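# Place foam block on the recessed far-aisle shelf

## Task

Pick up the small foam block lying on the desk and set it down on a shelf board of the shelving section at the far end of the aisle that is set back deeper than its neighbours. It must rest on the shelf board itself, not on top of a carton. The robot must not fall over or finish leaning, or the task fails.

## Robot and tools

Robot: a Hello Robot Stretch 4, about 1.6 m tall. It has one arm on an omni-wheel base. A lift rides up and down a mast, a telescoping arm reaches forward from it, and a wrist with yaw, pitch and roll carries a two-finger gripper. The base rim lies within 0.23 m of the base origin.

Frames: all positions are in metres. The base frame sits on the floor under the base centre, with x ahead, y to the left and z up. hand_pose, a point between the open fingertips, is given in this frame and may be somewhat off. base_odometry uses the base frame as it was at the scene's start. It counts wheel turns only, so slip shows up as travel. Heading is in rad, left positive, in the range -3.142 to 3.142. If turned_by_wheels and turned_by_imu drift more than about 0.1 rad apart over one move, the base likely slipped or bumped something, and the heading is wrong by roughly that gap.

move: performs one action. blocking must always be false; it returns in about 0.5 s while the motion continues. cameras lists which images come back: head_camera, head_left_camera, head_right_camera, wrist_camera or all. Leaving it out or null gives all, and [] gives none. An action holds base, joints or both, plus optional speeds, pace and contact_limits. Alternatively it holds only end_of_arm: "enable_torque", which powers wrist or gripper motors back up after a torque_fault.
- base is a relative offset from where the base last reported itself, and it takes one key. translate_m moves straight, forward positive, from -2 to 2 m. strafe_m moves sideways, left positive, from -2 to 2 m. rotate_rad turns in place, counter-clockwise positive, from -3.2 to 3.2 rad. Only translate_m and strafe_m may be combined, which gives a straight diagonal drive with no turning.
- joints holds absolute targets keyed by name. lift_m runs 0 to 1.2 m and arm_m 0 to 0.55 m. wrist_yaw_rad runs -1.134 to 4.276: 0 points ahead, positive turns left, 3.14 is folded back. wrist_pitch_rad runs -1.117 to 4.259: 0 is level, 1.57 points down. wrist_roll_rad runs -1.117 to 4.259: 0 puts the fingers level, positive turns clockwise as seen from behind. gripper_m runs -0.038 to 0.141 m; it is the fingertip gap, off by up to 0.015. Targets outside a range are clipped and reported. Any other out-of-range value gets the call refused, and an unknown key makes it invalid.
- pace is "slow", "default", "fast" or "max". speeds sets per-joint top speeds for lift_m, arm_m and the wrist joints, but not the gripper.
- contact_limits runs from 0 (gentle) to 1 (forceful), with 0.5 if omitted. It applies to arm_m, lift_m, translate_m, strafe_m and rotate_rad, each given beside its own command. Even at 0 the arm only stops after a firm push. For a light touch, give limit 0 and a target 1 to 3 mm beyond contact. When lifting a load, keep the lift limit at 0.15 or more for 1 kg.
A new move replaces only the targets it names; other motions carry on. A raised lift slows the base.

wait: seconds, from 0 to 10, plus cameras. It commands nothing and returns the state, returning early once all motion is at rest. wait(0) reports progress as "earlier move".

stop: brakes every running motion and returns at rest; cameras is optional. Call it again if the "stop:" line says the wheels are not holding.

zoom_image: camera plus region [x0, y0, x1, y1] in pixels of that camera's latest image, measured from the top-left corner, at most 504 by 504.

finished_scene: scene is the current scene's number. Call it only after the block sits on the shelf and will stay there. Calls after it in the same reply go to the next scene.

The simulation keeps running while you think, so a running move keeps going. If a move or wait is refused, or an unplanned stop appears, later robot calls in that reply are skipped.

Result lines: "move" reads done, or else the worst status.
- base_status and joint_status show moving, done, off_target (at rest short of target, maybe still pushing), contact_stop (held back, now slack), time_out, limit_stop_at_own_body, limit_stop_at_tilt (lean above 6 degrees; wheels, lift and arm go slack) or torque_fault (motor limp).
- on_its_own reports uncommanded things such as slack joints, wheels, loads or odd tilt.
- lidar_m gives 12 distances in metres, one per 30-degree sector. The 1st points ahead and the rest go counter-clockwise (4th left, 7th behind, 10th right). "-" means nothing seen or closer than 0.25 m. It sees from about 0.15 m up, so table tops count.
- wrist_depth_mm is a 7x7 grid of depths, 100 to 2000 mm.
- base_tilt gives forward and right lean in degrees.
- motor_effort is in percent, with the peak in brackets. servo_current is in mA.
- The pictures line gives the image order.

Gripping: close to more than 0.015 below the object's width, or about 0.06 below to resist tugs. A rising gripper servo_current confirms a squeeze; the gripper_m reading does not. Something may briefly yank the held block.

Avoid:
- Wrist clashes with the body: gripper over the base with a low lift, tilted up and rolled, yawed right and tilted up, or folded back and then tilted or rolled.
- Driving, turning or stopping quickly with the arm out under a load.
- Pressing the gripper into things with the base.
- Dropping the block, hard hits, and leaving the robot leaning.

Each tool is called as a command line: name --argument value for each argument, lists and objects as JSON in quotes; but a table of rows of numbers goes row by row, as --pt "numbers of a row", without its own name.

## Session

move --blocking false

Scene clock: 0.00 s.
base_odometry: x=+0.000 y=+0.000 heading=+0.000
turned_by_wheels: +0.000
turned_by_imu: +0.000
base_tilt: forward=+0.3 right=+1.3
lidar_m: 1.83 1.83 2.11 1.03 1.04 1.25 1.87 1.89 1.17 1.09 1.06 1.21
base_status: not commanded
joint_positions: lift_m=+0.246 arm_m=+0.002 wrist_yaw_rad=+3.068 wrist_pitch_rad=+0.002 wrist_roll_rad=+0.000 gripper_m=+0.056
joint_status: not commanded
measured_speeds: all 0
motor_effort: lift_m=+20 arm_m=-4 wheel_0=+0 wheel_1=-1 wheel_2=+0
servo_current: wrist_yaw_rad=39 wrist_pitch_rad=46 wrist_roll_rad=26 gripper_m=39
hand_pose: x=-0.1080 y=+0.1084 z=+0.4236 quat_wxyz=(+0.037, -0.001, +0.000, +0.999) (m; base frame)
wrist_depth_mm: - 138 - - - - - / 114 139 - - - - - / 117 140 285 - - - - / 136 177 - - - - - / - 1863 - - - - - / 1397 1464 196 1464 1397 1537 1336 / 1008 917 1060 152 976 1008 1060
pictures: head_camera, head_left_camera, head_right_camera, wrist_camera
camera_calibration:
wrist_camera: T_world_to_cam=[[0.121255, 0.991667, 0.0435218, -0.135582], [0.0279103, 0.0404218, -0.998793, 0.474762], [-0.992229, 0.122323, -0.0227764, 0.118878], [0, 0, 0, 1]] pos_world=[0.121144, 0.10072, 0.482798]

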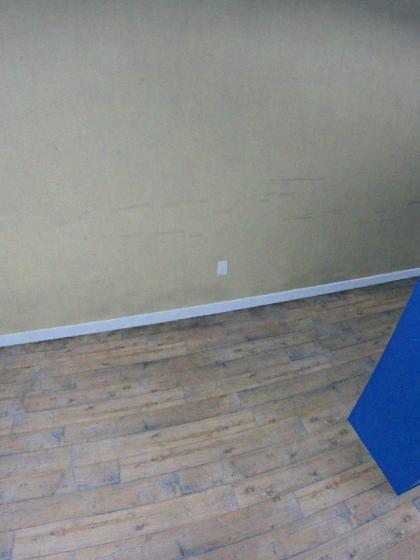

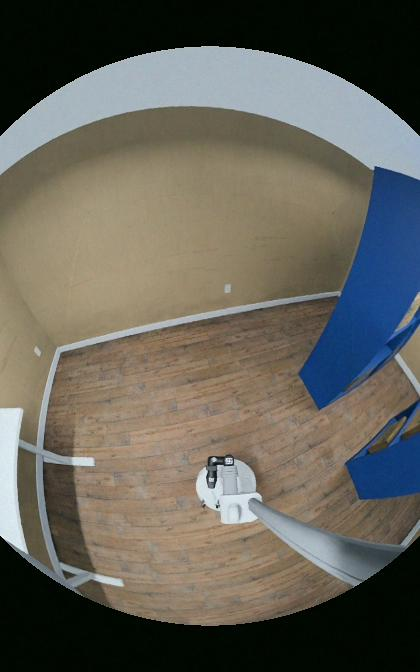

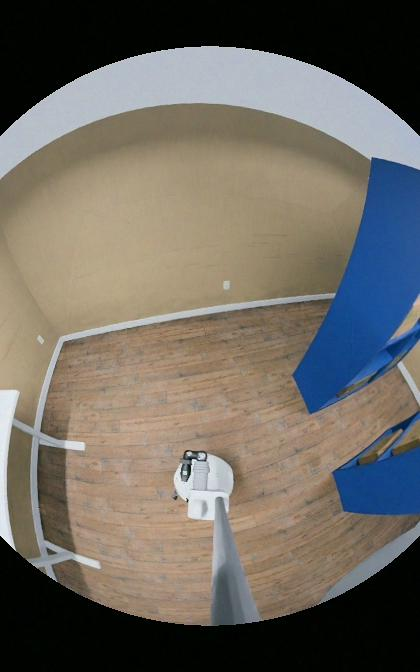

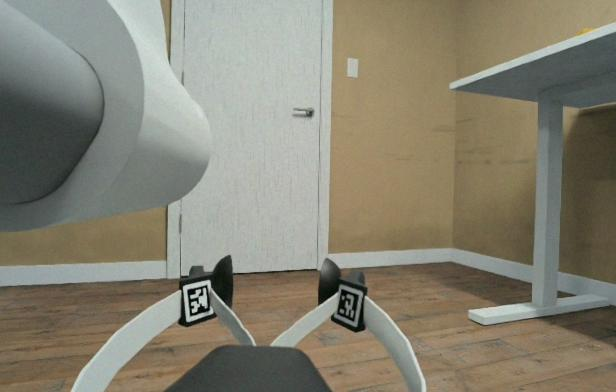

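move --base '{"rotate_rad": 1.6}' --joints '{"lift_m": 0.9, "wrist_yaw_rad": 0.0, "gripper_m": 0.14}' --blocking false --cameras '[]'

wait --seconds 4

Scene clock: 7.93 s.
move: moving
turned_by_wheels: +0.261
turned_by_imu: +0.256
base_status: rotate_rad moving
joint_status: lift_m moving; wrist_yaw_rad moving; gripper_m moving
motor_effort: lift_m=+26(27) arm_m=-4(4) wheel_0=-7(8) wheel_1=-5(7) wheel_2=-8(8)
pictures: none

Scene clock: 10.90 s.
earlier move: done
base_odometry: x=+0.000 y=+0.000 heading=+1.600
turned_by_wheels: +1.339
turned_by_imu: +1.322
base_tilt: forward=+0.2 right=+1.4
lidar_m: 1.04 1.04 1.26 1.84 1.87 1.17 1.06 1.05 1.21 1.82 1.83 2.09
base_status: done
joint_positions: lift_m=+0.900 arm_m=+0.002 wrist_yaw_rad=+0.004 wrist_pitch_rad=+0.002 wrist_roll_rad=+0.000 gripper_m=+0.140
joint_status: all done
motor_effort: lift_m=+24(28) arm_m=-4(4) wheel_0=-3(9) wheel_1=-1(8) wheel_2=+0(9)
servo_current: wrist_yaw_rad=33(130) wrist_pitch_rad=39(59) wrist_roll_rad=26(33) gripper_m=46(111)
hand_pose: x=+0.4619 y=-0.0864 z=+1.0773 quat_wxyz=(+1.000, +0.000, +0.001, +0.002) (m; base frame)
wrist_depth_mm: - - - - - - - / - - - - - - - / - - - - - - - / - - - - - - - / - - - - - - - / - 185 - 177 195 - - / - - - - - - -
wait: 2.97 of 4 s (the move ended)
pictures: head_camera, head_left_camera, head_right_camera, wrist_camera
camera_calibration:
wrist_camera: T_world_to_cam=[[-0.0444293, -0.998064, 0.0435217, -0.135338], [-0.0247105, -0.0424535, -0.998793, 1.13671], [0.998707, -0.0454511, -0.0227765, -0.210995], [0, 0, 0, 1]]

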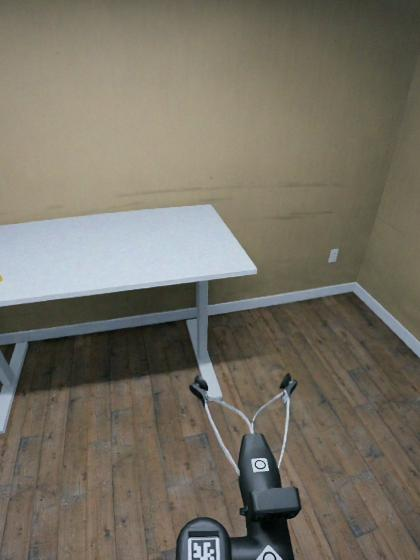

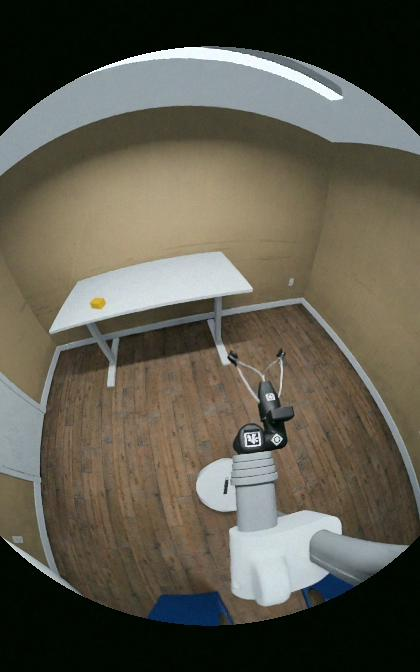

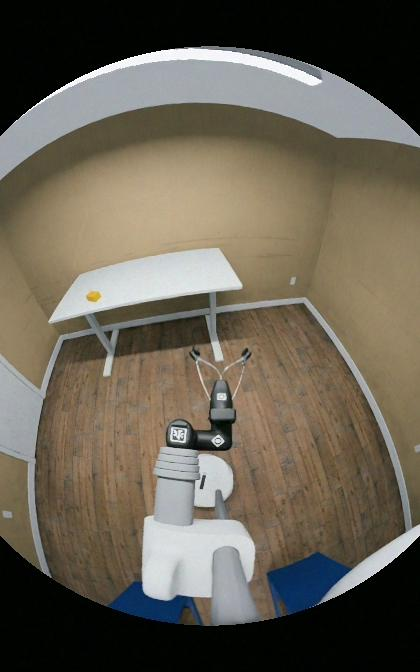

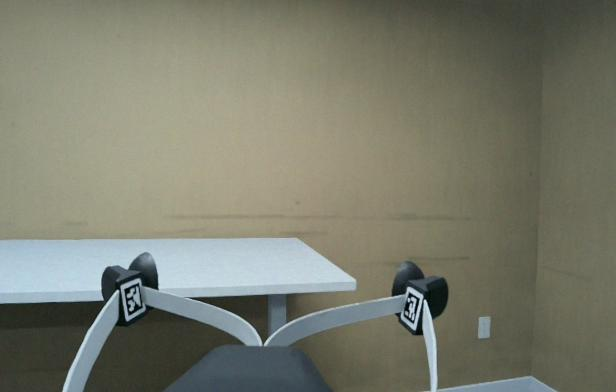

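zoom_image --camera "head_left_camera" --region '[50, 260, 150, 360]'

move --base '{"rotate_rad": 0.24}' --joints '{"wrist_pitch_rad": 0.6}' --blocking false --cameras '[]'

wait --seconds 1.5 --cameras '[]'

move --base '{"strafe_m": 0.72}' --blocking false --cameras '[]'

wait --seconds 5

Scaled by 5.040 from the camera's 420x672 image, which has a finer 600x960 frame.

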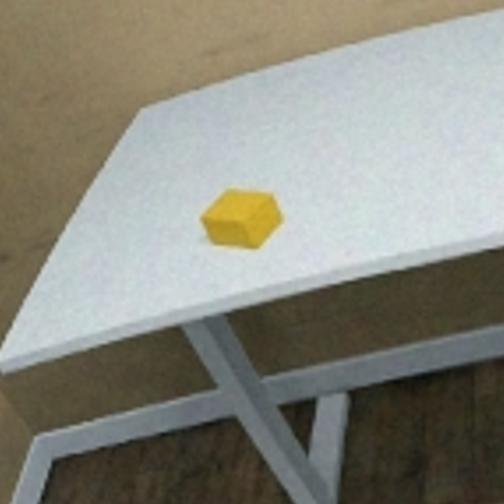

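Scene clock: 27.60 s.
move: moving
turned_by_wheels: +0.202
turned_by_imu: +0.199
base_status: rotate_rad moving
joint_status: wrist_pitch_rad moving
motor_effort: lift_m=+24(24) arm_m=-4(4) wheel_0=-4(8) wheel_1=-3(7) wheel_2=-2(7)
pictures: none

Scene clock: 28.23 s.
earlier move: done
turned_by_wheels: +0.037
turned_by_imu: +0.037
base_status: done
joint_status: all done
motor_effort: lift_m=+24(24) arm_m=-4(4) wheel_0=-4(8) wheel_1=+0(7) wheel_2=+0(7)
wait: 0.63 of 1.5 s (the move ended)
pictures: none

Scene clock: 28.73 s.
move: moving
turned_by_wheels: +0.000
turned_by_imu: +0.000
base_status: strafe_m moving
motor_effort: lift_m=+24(24) arm_m=-4(4) wheel_0=-9(10) wheel_1=+8(10) wheel_2=+0(2)
pictures: none

Scene clock: 31.97 s.
earlier move: done
base_odometry: x=-0.694 y=-0.191 heading=+1.839
turned_by_wheels: +0.000
turned_by_imu: +0.002
base_tilt: forward=+0.3 right=+1.3
lidar_m: 1.04 1.12 1.19 1.12 1.21 1.69 1.00 1.06 1.48 2.55 1.48 1.10
base_status: done
joint_positions: lift_m=+0.900 arm_m=+0.002 wrist_yaw_rad=+0.003 wrist_pitch_rad=+0.600 wrist_roll_rad=+0.000 gripper_m=+0.140
motor_effort: lift_m=+23(24) arm_m=-4(4) wheel_0=-1(12) wheel_1=+1(11) wheel_2=+0(2)
servo_current: wrist_yaw_rad=46(46) wrist_pitch_rad=26(52) wrist_roll_rad=26(39) gripper_m=39(59)
hand_pose: x=+0.4115 y=-0.0867 z=+0.9152 quat_wxyz=(+0.955, +0.000, +0.295, +0.002) (m; base frame)
wrist_depth_mm: - - - - - - - / - - - - - - - / - - - - - - 1255 / 1661 1808 1708 1756 1808 1863 1708 / 1499 1499 1537 1537 1576 1537 1576 / 1281 189 1366 1308 202 1366 1336 / 1138 1078 1160 - 1205 1160 1229
wait: 3.23 of 5 s (the move ended)
pictures: head_camera, head_left_camera, head_right_camera, wrist_camera
camera_calibration:
wrist_camera: T_world_to_cam=[[-0.0119454, -0.997944, 0.0629645, -0.161924], [-0.582388, -0.0442428, -0.811706, 1.03169], [0.812823, -0.0463659, -0.580662, 0.422534], [0, 0, 0, 1]]

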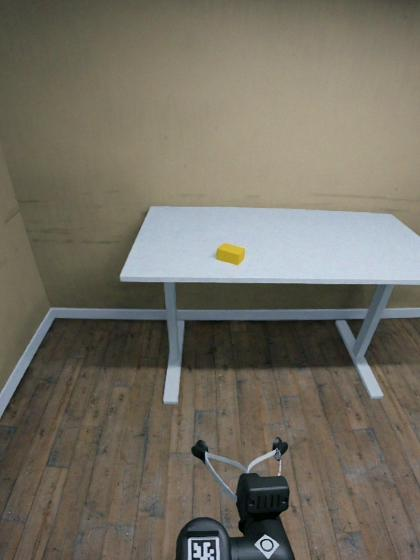

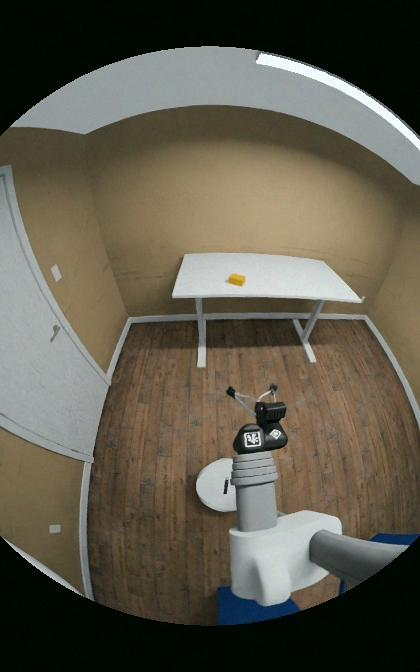

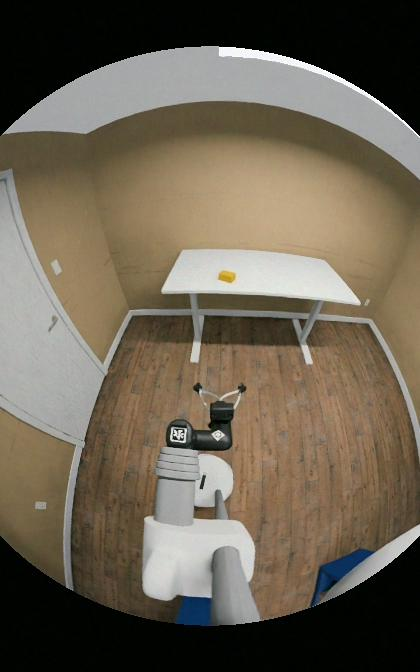

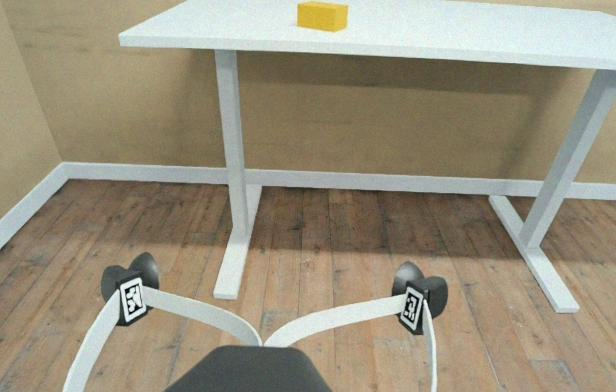

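zoom_image --camera "head_camera" --region '[190, 220, 270, 300]'

zoom_image --camera "wrist_camera" --region '[260, 0, 390, 60]'

Scaled by 6.300 from the camera's 420x560 image, which has a finer 1200x1600 frame.

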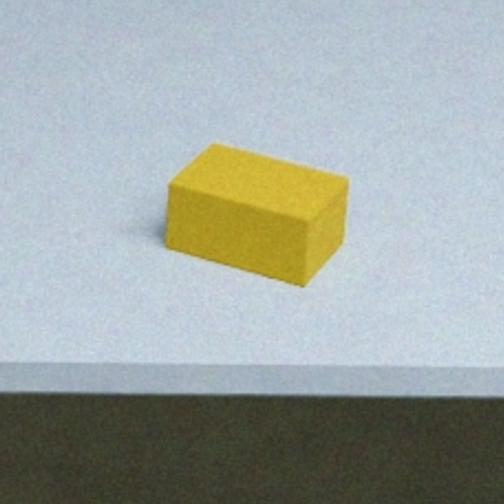

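Scaled by 3.877.

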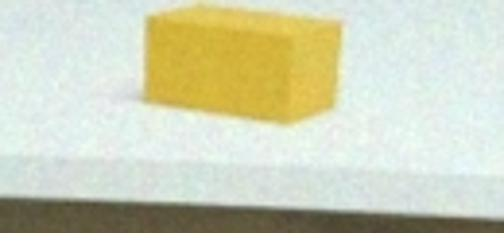

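move --base '{"translate_m": 0.25, "strafe_m": -0.2}' --joints '{"lift_m": 1.12, "wrist_pitch_rad": 0.6}' --blocking false --cameras '[]'

wait --seconds 5

Scene clock: 74.33 s.
move: moving
turned_by_wheels: +0.000
turned_by_imu: -0.001
base_status: translate_m moving; strafe_m moving
joint_status: lift_m moving; wrist_pitch_rad moving
motor_effort: lift_m=+25(26) arm_m=-4(4) wheel_0=+8(10) wheel_1=-3(6) wheel_2=-8(9)
pictures: none

Scene clock: 76.30 s.
earlier move: done
base_odometry: x=-0.568 y=+0.103 heading=+1.839
turned_by_wheels: +0.000
turned_by_imu: -0.001
base_tilt: forward=+0.4 right=+1.5
lidar_m: 0.80 0.85 1.35 1.32 1.43 1.97 1.25 1.52 2.43 2.36 1.14 0.83
base_status: done
joint_positions: lift_m=+1.120 arm_m=+0.002 wrist_yaw_rad=+0.003 wrist_pitch_rad=+0.600 wrist_roll_rad=+0.000 gripper_m=+0.140
joint_status: all done
motor_effort: lift_m=+24(27) arm_m=-4(4) wheel_0=+1(10) wheel_1=+0(6) wheel_2=+0(10)
servo_current: wrist_yaw_rad=33(46) wrist_pitch_rad=52(59) wrist_roll_rad=20(33) gripper_m=46(52)
hand_pose: x=+0.4115 y=-0.0867 z=+1.1351 quat_wxyz=(+0.955, +0.000, +0.295, +0.002) (m; base frame)
wrist_depth_mm: - - - - - - - / - - - - - - - / - - 778 - - - - / - - - - - - - / 1756 1756 1808 1756 1808 1756 1863 / 1537 189 1661 1618 202 1499 1618 / 1366 1336 1366 - 1397 1397 1430
wait: 1.97 of 5 s (the move ended)
pictures: head_camera, head_left_camera, head_right_camera, wrist_camera
camera_calibration:
wrist_camera: T_world_to_cam=[[-0.0119433, -0.997944, 0.0629652, -0.175773], [-0.582413, -0.0442431, -0.811688, 1.21019], [0.812805, -0.0463659, -0.580687, 0.550274], [0, 0, 0, 1]]

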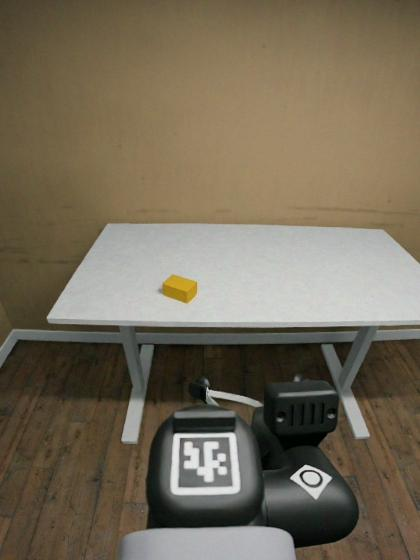

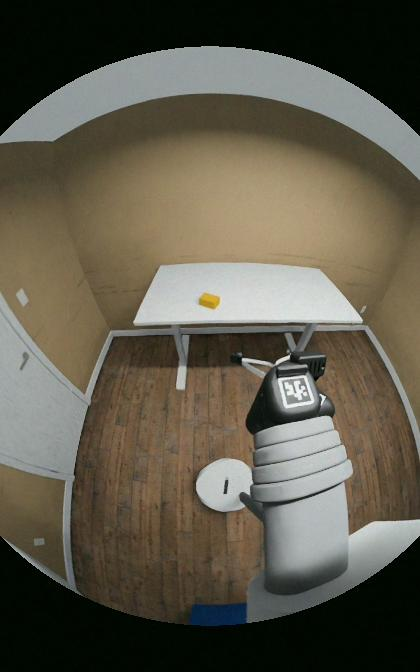

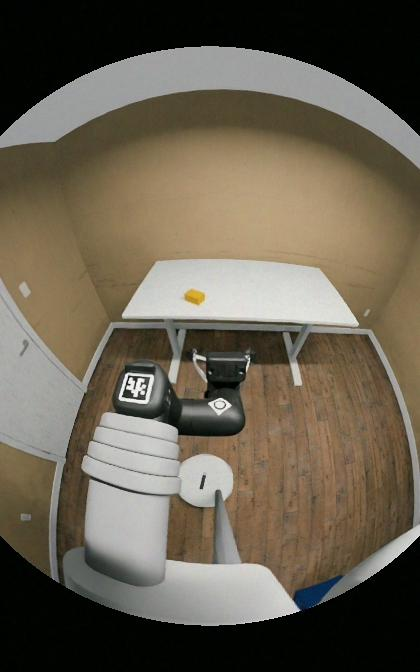

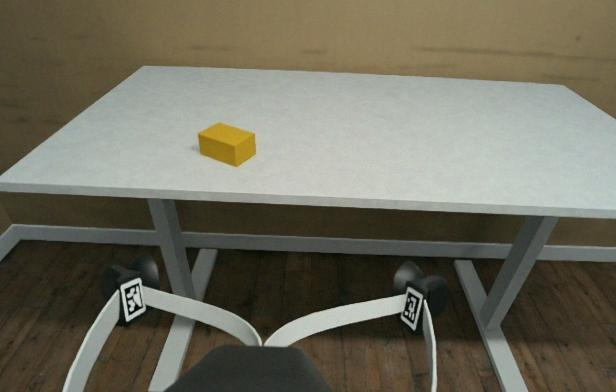

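zoom_image --camera "wrist_camera" --region '[180, 100, 280, 180]'

move --base '{"translate_m": 0.3, "strafe_m": -0.114}' --joints '{"lift_m": 1.1, "wrist_pitch_rad": 0.5, "wrist_yaw_rad": 1.05, "arm_m": 0.2}' --blocking false --cameras '[]'

wait --seconds 5

Scaled by 5.040.

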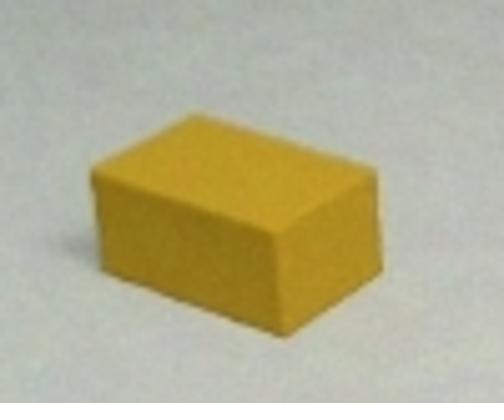

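Scene clock: 110.60 s.
move: moving
turned_by_wheels: +0.000
turned_by_imu: -0.001
base_status: translate_m moving; strafe_m moving
joint_status: lift_m moving; arm_m moving; wrist_yaw_rad moving; wrist_pitch_rad moving
motor_effort: lift_m=+14(24) arm_m=+7(10) wheel_0=+8(9) wheel_1=+2(5) wheel_2=-9(9)
pictures: none

Scene clock: 112.67 s.
earlier move: done
base_odometry: x=-0.537 y=+0.423 heading=+1.840
turned_by_wheels: +0.000
turned_by_imu: -0.001
base_tilt: forward=+0.3 right=+1.5
lidar_m: 0.47 0.53 0.74 1.41 1.50 2.14 1.56 1.73 2.36 2.25 0.73 0.53
base_status: done
joint_positions: lift_m=+1.100 arm_m=+0.200 wrist_yaw_rad=+1.046 wrist_pitch_rad=+0.505 wrist_roll_rad=+0.000 gripper_m=+0.140
joint_status: all done
motor_effort: lift_m=+15(24) arm_m=+7(10) wheel_0=+1(10) wheel_1=+3(5) wheel_2=+0(10)
servo_current: wrist_yaw_rad=39(117) wrist_pitch_rad=59(98) wrist_roll_rad=26(39) gripper_m=46(52)
hand_pose: x=+0.5727 y=+0.1747 z=+1.1390 quat_wxyz=(+0.839, -0.125, +0.217, +0.484) (m; base frame)
wrist_depth_mm: 1118 - - - - - - / 1182 - - - - - - / 1255 - - - - - - / 1336 - - - - - - / - 1464 - - - - - / 1576 187 - - 195 - - / 1464 1430 1397 - 384 - -
wait: 2.07 of 5 s (the move ended)
pictures: head_camera, head_left_camera, head_right_camera, wrist_camera
camera_calibration:
wrist_camera: T_world_to_cam=[[0.853319, -0.517778, 0.0612586, -0.490746], [-0.215432, -0.457133, -0.862913, 1.23908], [0.4748, 0.723143, -0.501626, 0.402782], [0, 0, 0, 1]]

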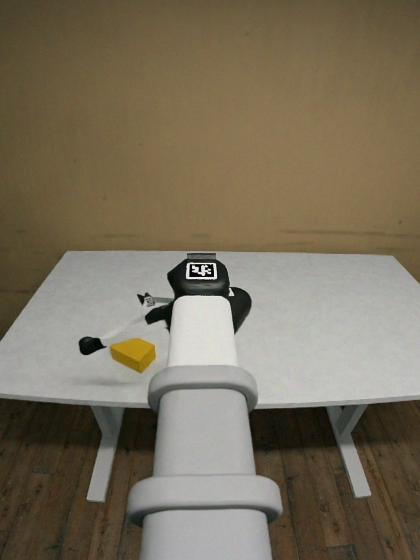

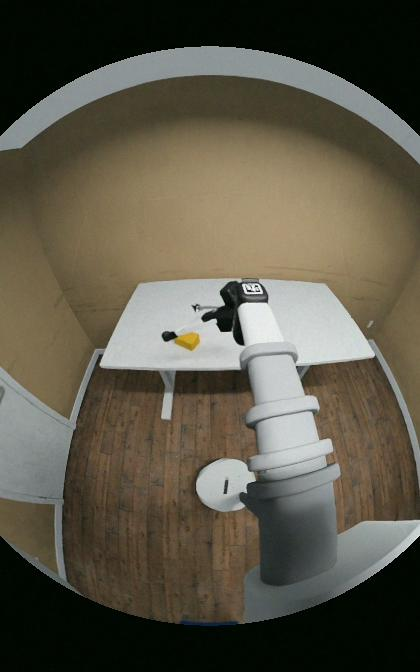

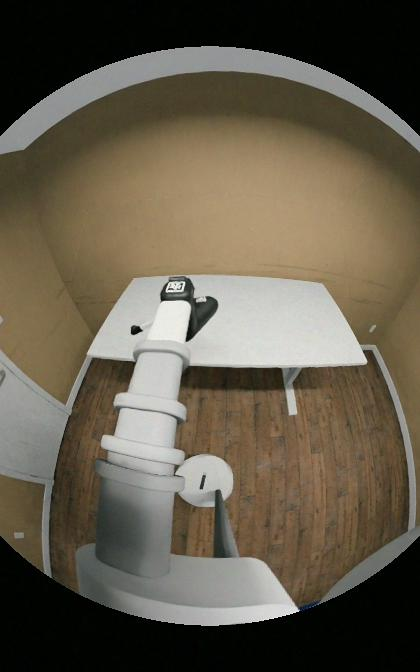

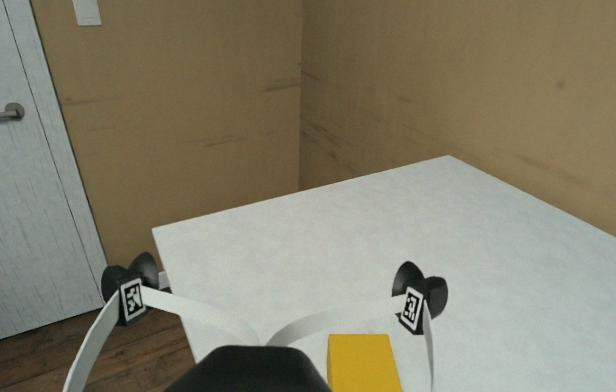

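move --joints '{"lift_m": 1.01, "arm_m": 0.307}' --blocking false --cameras '[]'

wait --seconds 3

Scene clock: 194.17 s.
move: moving
turned_by_wheels: +0.000
turned_by_imu: -0.001
joint_status: lift_m moving; arm_m moving
motor_effort: lift_m=+11(16) arm_m=+8(8) wheel_0=+1(1) wheel_1=+3(3) wheel_2=+0(0)
pictures: none

Scene clock: 195.03 s.
earlier move: done
base_odometry: x=-0.537 y=+0.423 heading=+1.840
turned_by_wheels: +0.000
turned_by_imu: +0.000
base_tilt: forward=+0.5 right=+1.3
lidar_m: 0.49 0.53 0.76 1.42 1.52 2.14 1.56 1.74 2.32 2.25 0.73 0.54
joint_positions: lift_m=+1.010 arm_m=+0.307 wrist_yaw_rad=+1.046 wrist_pitch_rad=+0.505 wrist_roll_rad=+0.000 gripper_m=+0.140
joint_status: all done
motor_effort: lift_m=+14(16) arm_m=+7(10) wheel_0=+1(1) wheel_1=+3(3) wheel_2=+0(0)
servo_current: wrist_yaw_rad=46(46) wrist_pitch_rad=39(59) wrist_roll_rad=26(33) gripper_m=46(52)
hand_pose: x=+0.6797 y=+0.1747 z=+1.0490 quat_wxyz=(+0.839, -0.125, +0.217, +0.484) (m; base frame)
wrist_depth_mm: - - - - - - - / - - - - - - - / 1205 - - - - - - / 1308 - - - - - - / 1430 - - - - - - / 1499 185 - 168 195 - - / 1336 - - - - - -
wait: 0.87 of 3 s (the move ended)
pictures: head_camera, head_left_camera, head_right_camera, wrist_camera
camera_calibration:
wrist_camera: T_world_to_cam=[[0.853319, -0.517778, 0.0612588, -0.576531], [-0.215431, -0.457132, -0.862913, 1.18448], [0.474801, 0.723143, -0.501625, 0.306842], [0, 0, 0, 1]]

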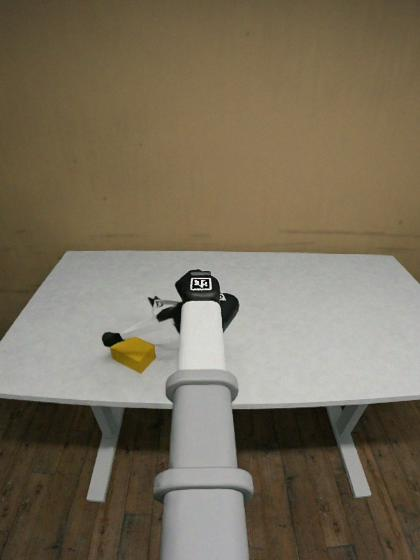

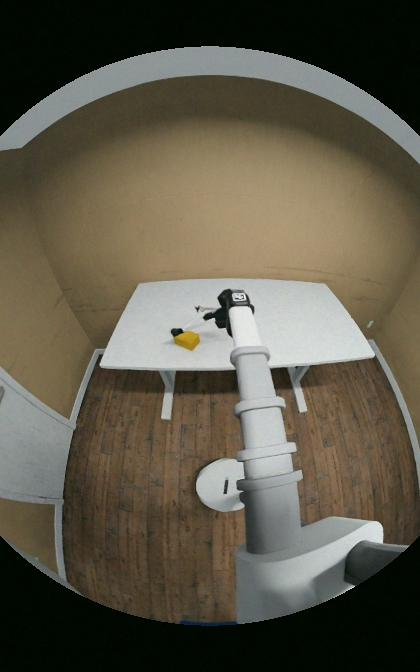

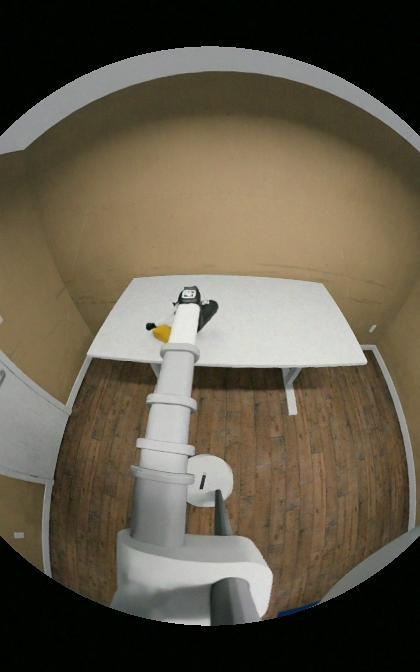

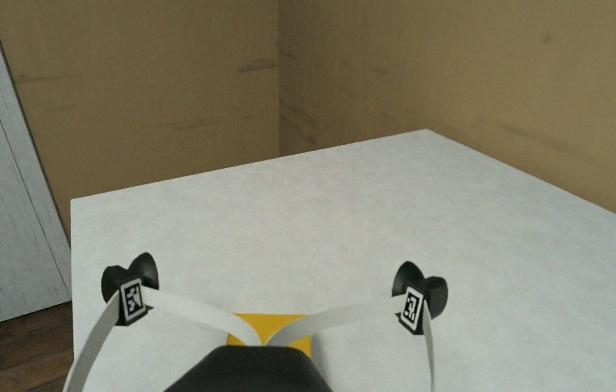

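move --joints '{"lift_m": 0.945}' --speeds '{"lift_m": 0.15}' --contact_limits '{"lift_m": 0.1}' --blocking false --cameras '[]'

wait --seconds 2 --cameras '["wrist_camera"]'

Scene clock: 200.20 s.
move: moving
turned_by_wheels: +0.000
turned_by_imu: -0.001
joint_status: lift_m moving
motor_effort: lift_m=+13(14) arm_m=+7(7) wheel_0=+1(1) wheel_1=+3(3) wheel_2=+0(0)
contact_limits: lift_m 0.1
pictures: none

Scene clock: 200.90 s.
earlier move: done
base_odometry: x=-0.537 y=+0.423 heading=+1.840
turned_by_wheels: +0.000
turned_by_imu: +0.000
base_tilt: forward=+0.4 right=+1.3
lidar_m: 0.50 0.53 0.74 1.42 1.50 2.13 1.54 1.73 2.35 2.23 0.73 0.53
joint_positions: lift_m=+0.945 arm_m=+0.307 wrist_yaw_rad=+1.046 wrist_pitch_rad=+0.505 wrist_roll_rad=+0.000 gripper_m=+0.140
joint_status: all done
motor_effort: lift_m=+14(17) arm_m=+6(7) wheel_0=+1(1) wheel_1=+3(3) wheel_2=+0(0)
servo_current: wrist_yaw_rad=26(46) wrist_pitch_rad=46(52) wrist_roll_rad=33(39) gripper_m=52(59)
contact_limits: lift_m 0.1
hand_pose: x=+0.6797 y=+0.1747 z=+0.9840 quat_wxyz=(+0.839, -0.125, +0.217, +0.484) (m; base frame)
wrist_depth_mm: - - - - - - - / - - - - - - - / 1205 - - - - - - / 1281 - - - - - - / - - - - - - - / 1397 186 250 243 195 - - / 1229 - - - - - -
wait: 0.70 of 2 s (the move ended)
pictures: wrist_camera
camera_calibration:
wrist_camera: T_world_to_cam=[[0.853319, -0.517778, 0.0612588, -0.572551], [-0.215432, -0.457132, -0.862913, 1.12839], [0.474801, 0.723143, -0.501625, 0.274235], [0, 0, 0, 1]]

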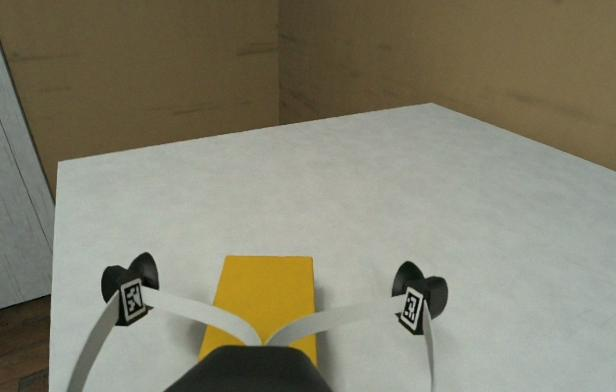

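move --joints '{"lift_m": 0.901}' --speeds '{"lift_m": 0.1}' --contact_limits '{"lift_m": 0.1}' --blocking false --cameras '[]'

wait --seconds 2 --cameras '["wrist_camera"]'

Scene clock: 206.80 s.
move: moving
turned_by_wheels: +0.000
turned_by_imu: -0.001
joint_status: lift_m moving
motor_effort: lift_m=+13(16) arm_m=+6(7) wheel_0=+1(1) wheel_1=+3(3) wheel_2=+0(0)
contact_limits: lift_m 0.1
pictures: none

Scene clock: 207.37 s.
earlier move: done
base_odometry: x=-0.537 y=+0.423 heading=+1.840
turned_by_wheels: +0.000
turned_by_imu: +0.000
base_tilt: forward=+0.3 right=+1.4
lidar_m: 0.48 0.55 0.74 1.41 1.50 2.12 1.55 1.71 2.33 2.24 0.73 0.54
joint_positions: lift_m=+0.901 arm_m=+0.307 wrist_yaw_rad=+1.046 wrist_pitch_rad=+0.505 wrist_roll_rad=+0.000 gripper_m=+0.140
joint_status: all done
motor_effort: lift_m=+14(16) arm_m=+7(7) wheel_0=+1(1) wheel_1=+3(3) wheel_2=+0(0)
servo_current: wrist_yaw_rad=33(46) wrist_pitch_rad=39(52) wrist_roll_rad=26(39) gripper_m=33(52)
contact_limits: lift_m 0.1
hand_pose: x=+0.6797 y=+0.1747 z=+0.9401 quat_wxyz=(+0.839, -0.125, +0.216, +0.484) (m; base frame)
wrist_depth_mm: - - - - - - - / - - - - - - - / 1229 - - - - - - / - - - - - - - / - - 222 225 - - - / - 185 190 188 195 - - / - - 186 - - - -
wait: 0.57 of 2 s (the move ended)
pictures: wrist_camera
camera_calibration:
wrist_camera: T_world_to_cam=[[0.853314, -0.517787, 0.0612548, -0.569853], [-0.215354, -0.456998, -0.863004, 1.09051], [0.474846, 0.723221, -0.50147, 0.251993], [0, 0, 0, 1]]

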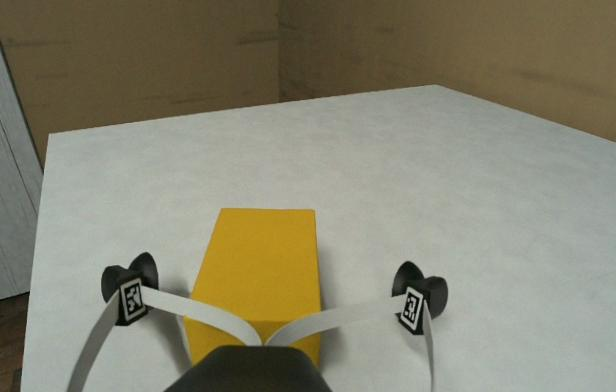

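move --joints '{"gripper_m": 0.015}' --blocking false --cameras '[]'

wait --seconds 2.5 --cameras '["wrist_camera"]'

move --joints '{"lift_m": 1.02}' --blocking false --cameras '[]'

wait --seconds 2 --cameras '["wrist_camera", "head_camera"]'

Scene clock: 222.43 s.
move: moving
turned_by_wheels: +0.000
turned_by_imu: -0.001
joint_status: gripper_m moving
motor_effort: lift_m=+14(14) arm_m=+6(7) wheel_0=+1(1) wheel_1=+3(3) wheel_2=+0(0)
contact_limits: lift_m 0.1
pictures: none

Scene clock: 224.10 s.
earlier move: done
turned_by_wheels: +0.000
turned_by_imu: +0.000
joint_status: all done
motor_effort: lift_m=+14(14) arm_m=+7(7) wheel_0=+1(1) wheel_1=+3(3) wheel_2=+0(0)
contact_limits: lift_m 0.1
wait: 1.67 of 2.5 s (the move ended)
pictures: wrist_camera
camera_calibration:
wrist_camera: T_world_to_cam=[[0.853355, -0.517719, 0.0612542, -0.569872], [-0.215296, -0.456981, -0.863027, 1.09051], [0.474798, 0.723281, -0.50143, 0.251973], [0, 0, 0, 1]]

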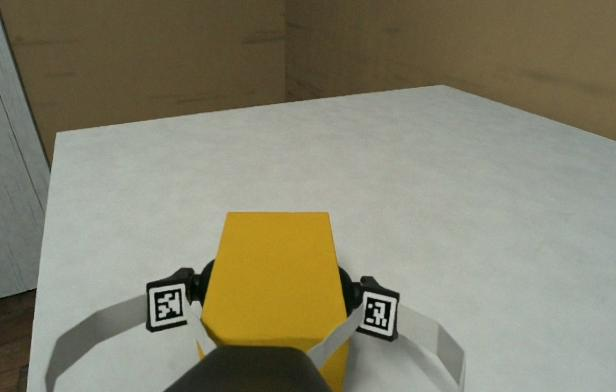

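Scene clock: 224.60 s.
move: moving
turned_by_wheels: +0.000
turned_by_imu: +0.000
joint_status: lift_m moving
motor_effort: lift_m=+24(27) arm_m=+6(7) wheel_0=+1(1) wheel_1=+3(3) wheel_2=+0(0)
pictures: none

Scene clock: 225.63 s.
earlier move: done
base_odometry: x=-0.537 y=+0.423 heading=+1.840
turned_by_wheels: +0.000
turned_by_imu: +0.000
base_tilt: forward=+0.4 right=+1.5
lidar_m: 0.50 0.53 0.74 1.42 1.52 2.13 1.54 1.71 2.34 2.26 0.71 0.53
joint_positions: lift_m=+1.020 arm_m=+0.307 wrist_yaw_rad=+1.047 wrist_pitch_rad=+0.505 wrist_roll_rad=+0.000 gripper_m=+0.016
joint_status: all done
motor_effort: lift_m=+24(28) arm_m=+7(7) wheel_0=+1(1) wheel_1=+3(3) wheel_2=+0(0)
servo_current: wrist_yaw_rad=33(52) wrist_pitch_rad=33(59) wrist_roll_rad=26(39) gripper_m=117(124)
hand_pose: x=+0.6797 y=+0.1747 z=+1.0583 quat_wxyz=(+0.839, -0.125, +0.216, +0.484) (m; base frame)
wrist_depth_mm: - - - - - - - / - - - - - - - / 1229 - - - - - - / 1336 - - - - - - / - - 209 212 - - - / 1464 174 174 175 180 - - / 1308 - - 161 - - -
wait: 1.03 of 2 s (the move ended)
pictures: head_camera, wrist_camera
camera_calibration:
wrist_camera: T_world_to_cam=[[0.853355, -0.517719, 0.061254, -0.577113], [-0.215296, -0.456981, -0.863027, 1.1925], [0.474798, 0.723281, -0.50143, 0.31123], [0, 0, 0, 1]]

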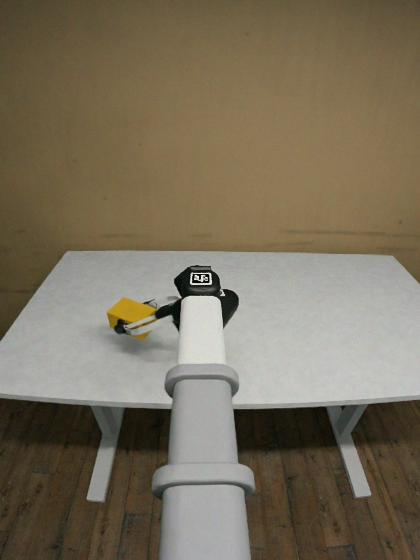

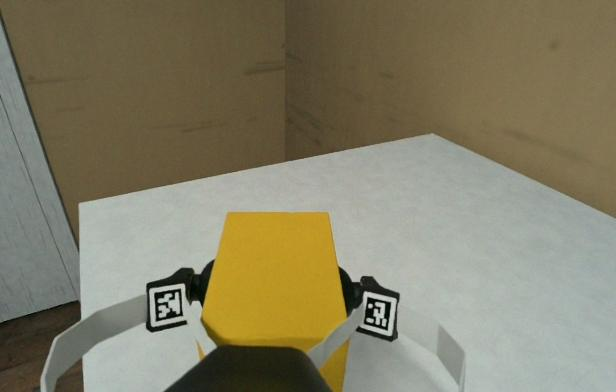

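move --base '{"translate_m": -0.5}' --joints '{"arm_m": 0.0}' --blocking false --cameras '[]'

wait --seconds 5 --cameras '[]'

move --base '{"rotate_rad": 3.17}' --joints '{"lift_m": 0.6, "wrist_yaw_rad": 0.0}' --blocking false --cameras '[]'

wait --seconds 6

Scene clock: 247.27 s.
move: moving
turned_by_wheels: +0.000
turned_by_imu: -0.001
base_status: translate_m moving
joint_status: arm_m moving
joint sent to its limit — arm_m, lower limit.
motor_effort: lift_m=+24(24) arm_m=-7(9) wheel_0=-7(7) wheel_1=-2(5) wheel_2=+9(9)
pictures: none

Scene clock: 249.93 s.
earlier move: done
turned_by_wheels: +0.000
turned_by_imu: +0.000
base_status: done
joint_status: all done
joint sent to its limit — arm_m, lower limit.
motor_effort: lift_m=+24(24) arm_m=-6(10) wheel_0=-3(7) wheel_1=+0(7) wheel_2=+0(10)
wait: 2.67 of 5 s (the move ended)
pictures: none

Scene clock: 250.43 s.
move: moving
turned_by_wheels: +0.201
turned_by_imu: +0.199
base_status: rotate_rad moving
joint_status: lift_m moving; wrist_yaw_rad moving
motor_effort: lift_m=+13(21) arm_m=-6(6) wheel_0=-6(6) wheel_1=-5(7) wheel_2=-7(7)
pictures: none

Scene clock: 253.27 s.
earlier move: done
base_odometry: x=-0.405 y=-0.059 heading=-1.274
turned_by_wheels: +2.968
turned_by_imu: +2.929
base_tilt: forward=+0.3 right=+1.3
lidar_m: 1.05 1.28 1.55 2.23 2.34 1.04 1.00 1.07 1.52 1.45 1.54 1.09
base_status: done
joint_positions: lift_m=+0.600 arm_m=+0.002 wrist_yaw_rad=+0.004 wrist_pitch_rad=+0.505 wrist_roll_rad=+0.000 gripper_m=+0.016
joint_status: all done
motor_effort: lift_m=+14(21) arm_m=-6(6) wheel_0=-4(8) wheel_1=-2(7) wheel_2=+0(8)
servo_current: wrist_yaw_rad=33(111) wrist_pitch_rad=39(59) wrist_roll_rad=33(33) gripper_m=117(124)
hand_pose: x=+0.4261 y=-0.0865 z=+0.6390 quat_wxyz=(+0.968, +0.000, +0.250, +0.002) (m; base frame)
wrist_depth_mm: - - - - - - - / - 1863 - - - - - / 1281 1499 - - - - - / 1336 1537 1576 - - 1661 1618 / 1138 1229 220 211 1255 1308 1281 / 1008 178 174 176 180 1098 1060 / 854 878 854 162 891 891 931
wait: 2.83 of 6 s (the move ended)
pictures: head_camera, head_left_camera, head_right_camera, wrist_camera
camera_calibration:
wrist_camera: T_world_to_cam=[[-0.0175087, -0.997969, 0.0612541, -0.14078], [-0.503225, -0.0441428, -0.863027, 0.815106], [0.863978, -0.0459351, -0.50143, 0.178018], [0, 0, 0, 1]]

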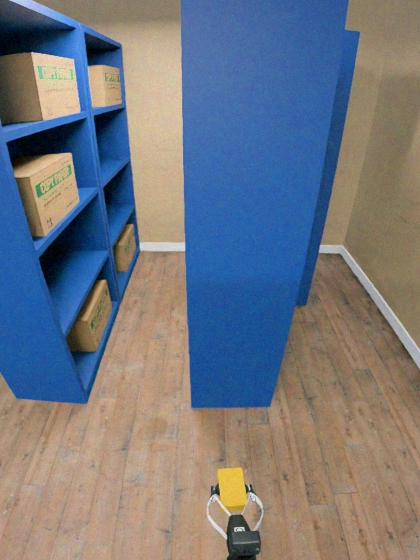

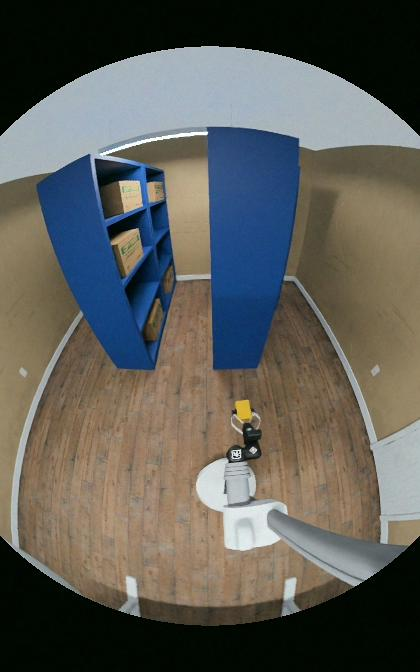

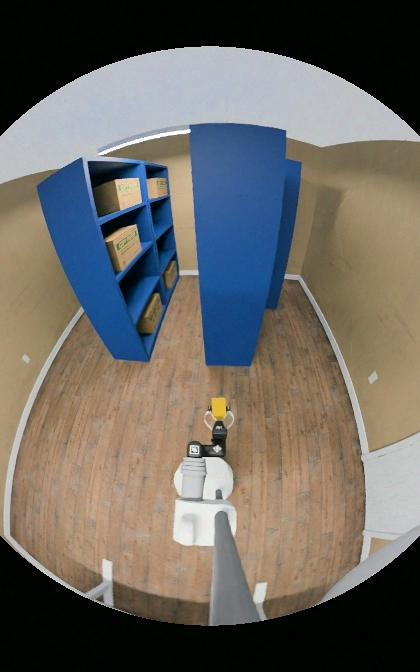

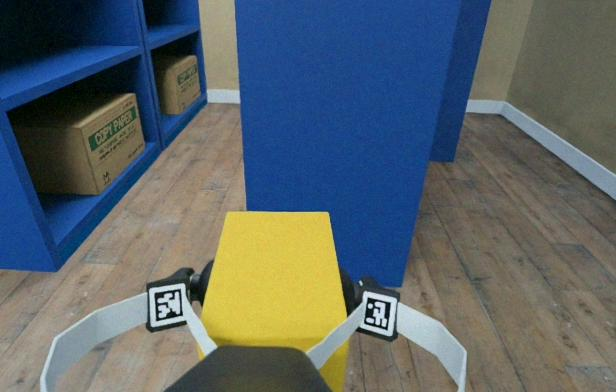

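move --base '{"strafe_m": 0.363}' --blocking false --cameras '[]'

wait --seconds 4

Scene clock: 281.10 s.
move: moving
turned_by_wheels: +0.000
turned_by_imu: -0.001
base_status: strafe_m moving
motor_effort: lift_m=+15(15) arm_m=-6(7) wheel_0=-10(10) wheel_1=+9(10) wheel_2=+0(2)
pictures: none

Scene clock: 283.13 s.
earlier move: done
base_odometry: x=-0.057 y=+0.047 heading=-1.274
turned_by_wheels: +0.000
turned_by_imu: +0.001
base_tilt: forward=+0.2 right=+1.2
lidar_m: 1.18 1.12 1.92 1.86 1.95 1.01 0.99 1.05 1.88 1.81 1.93 1.12
base_status: done
joint_positions: lift_m=+0.600 arm_m=+0.002 wrist_yaw_rad=+0.003 wrist_pitch_rad=+0.505 wrist_roll_rad=+0.000 gripper_m=+0.016
motor_effort: lift_m=+15(15) arm_m=-6(7) wheel_0=-3(11) wheel_1=+0(10) wheel_2=+0(2)
servo_current: wrist_yaw_rad=46(46) wrist_pitch_rad=46(59) wrist_roll_rad=26(33) gripper_m=111(130)
hand_pose: x=+0.4260 y=-0.0866 z=+0.6390 quat_wxyz=(+0.968, +0.000, +0.250, +0.002) (m; base frame)
wrist_depth_mm: - - - - - - - / - - - - 1118 - - / - 1255 1808 - 1336 - - / - - 1464 1537 1281 - 1618 / 1098 - 220 211 - - 1281 / 1042 178 175 175 180 1078 1060 / 842 878 866 161 891 878 917
wait: 2.03 of 4 s (the move ended)
pictures: head_camera, head_left_camera, head_right_camera, wrist_camera
camera_calibration:
wrist_camera: T_world_to_cam=[[-0.017638, -0.997966, 0.0612543, -0.140757], [-0.503231, -0.0440777, -0.863027, 0.815087], [0.863972, -0.0460471, -0.50143, 0.178007], [0, 0, 0, 1]]

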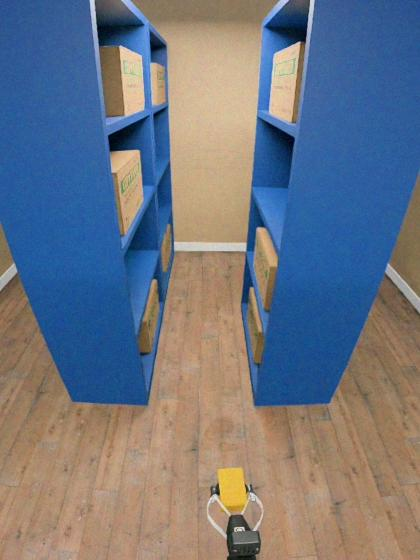

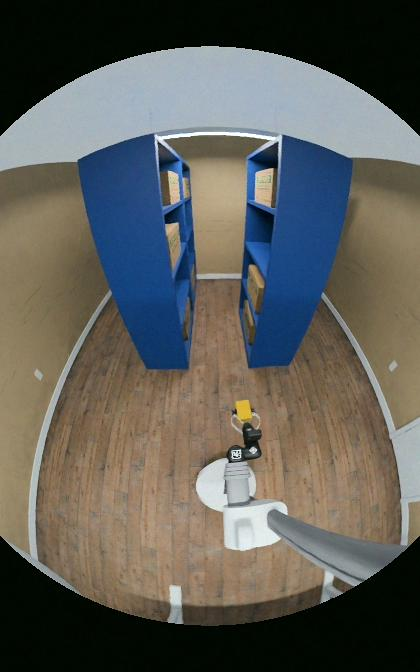

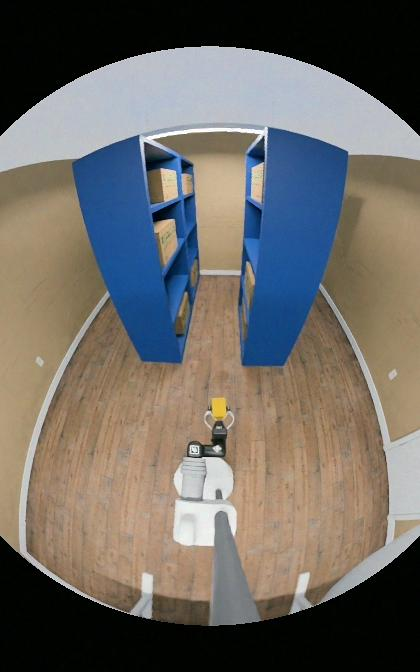

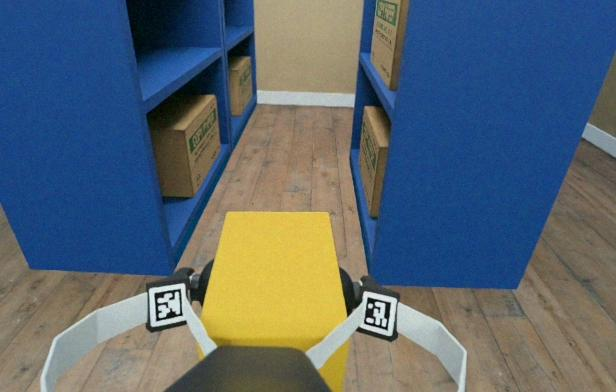

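zoom_image --camera "head_camera" --region '[100, 210, 310, 420]'

Scaled by 2.400 from the camera's 420x560 image, which has a finer 1200x1600 frame.

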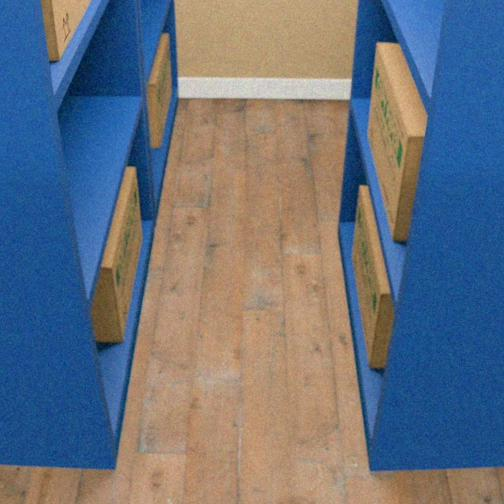

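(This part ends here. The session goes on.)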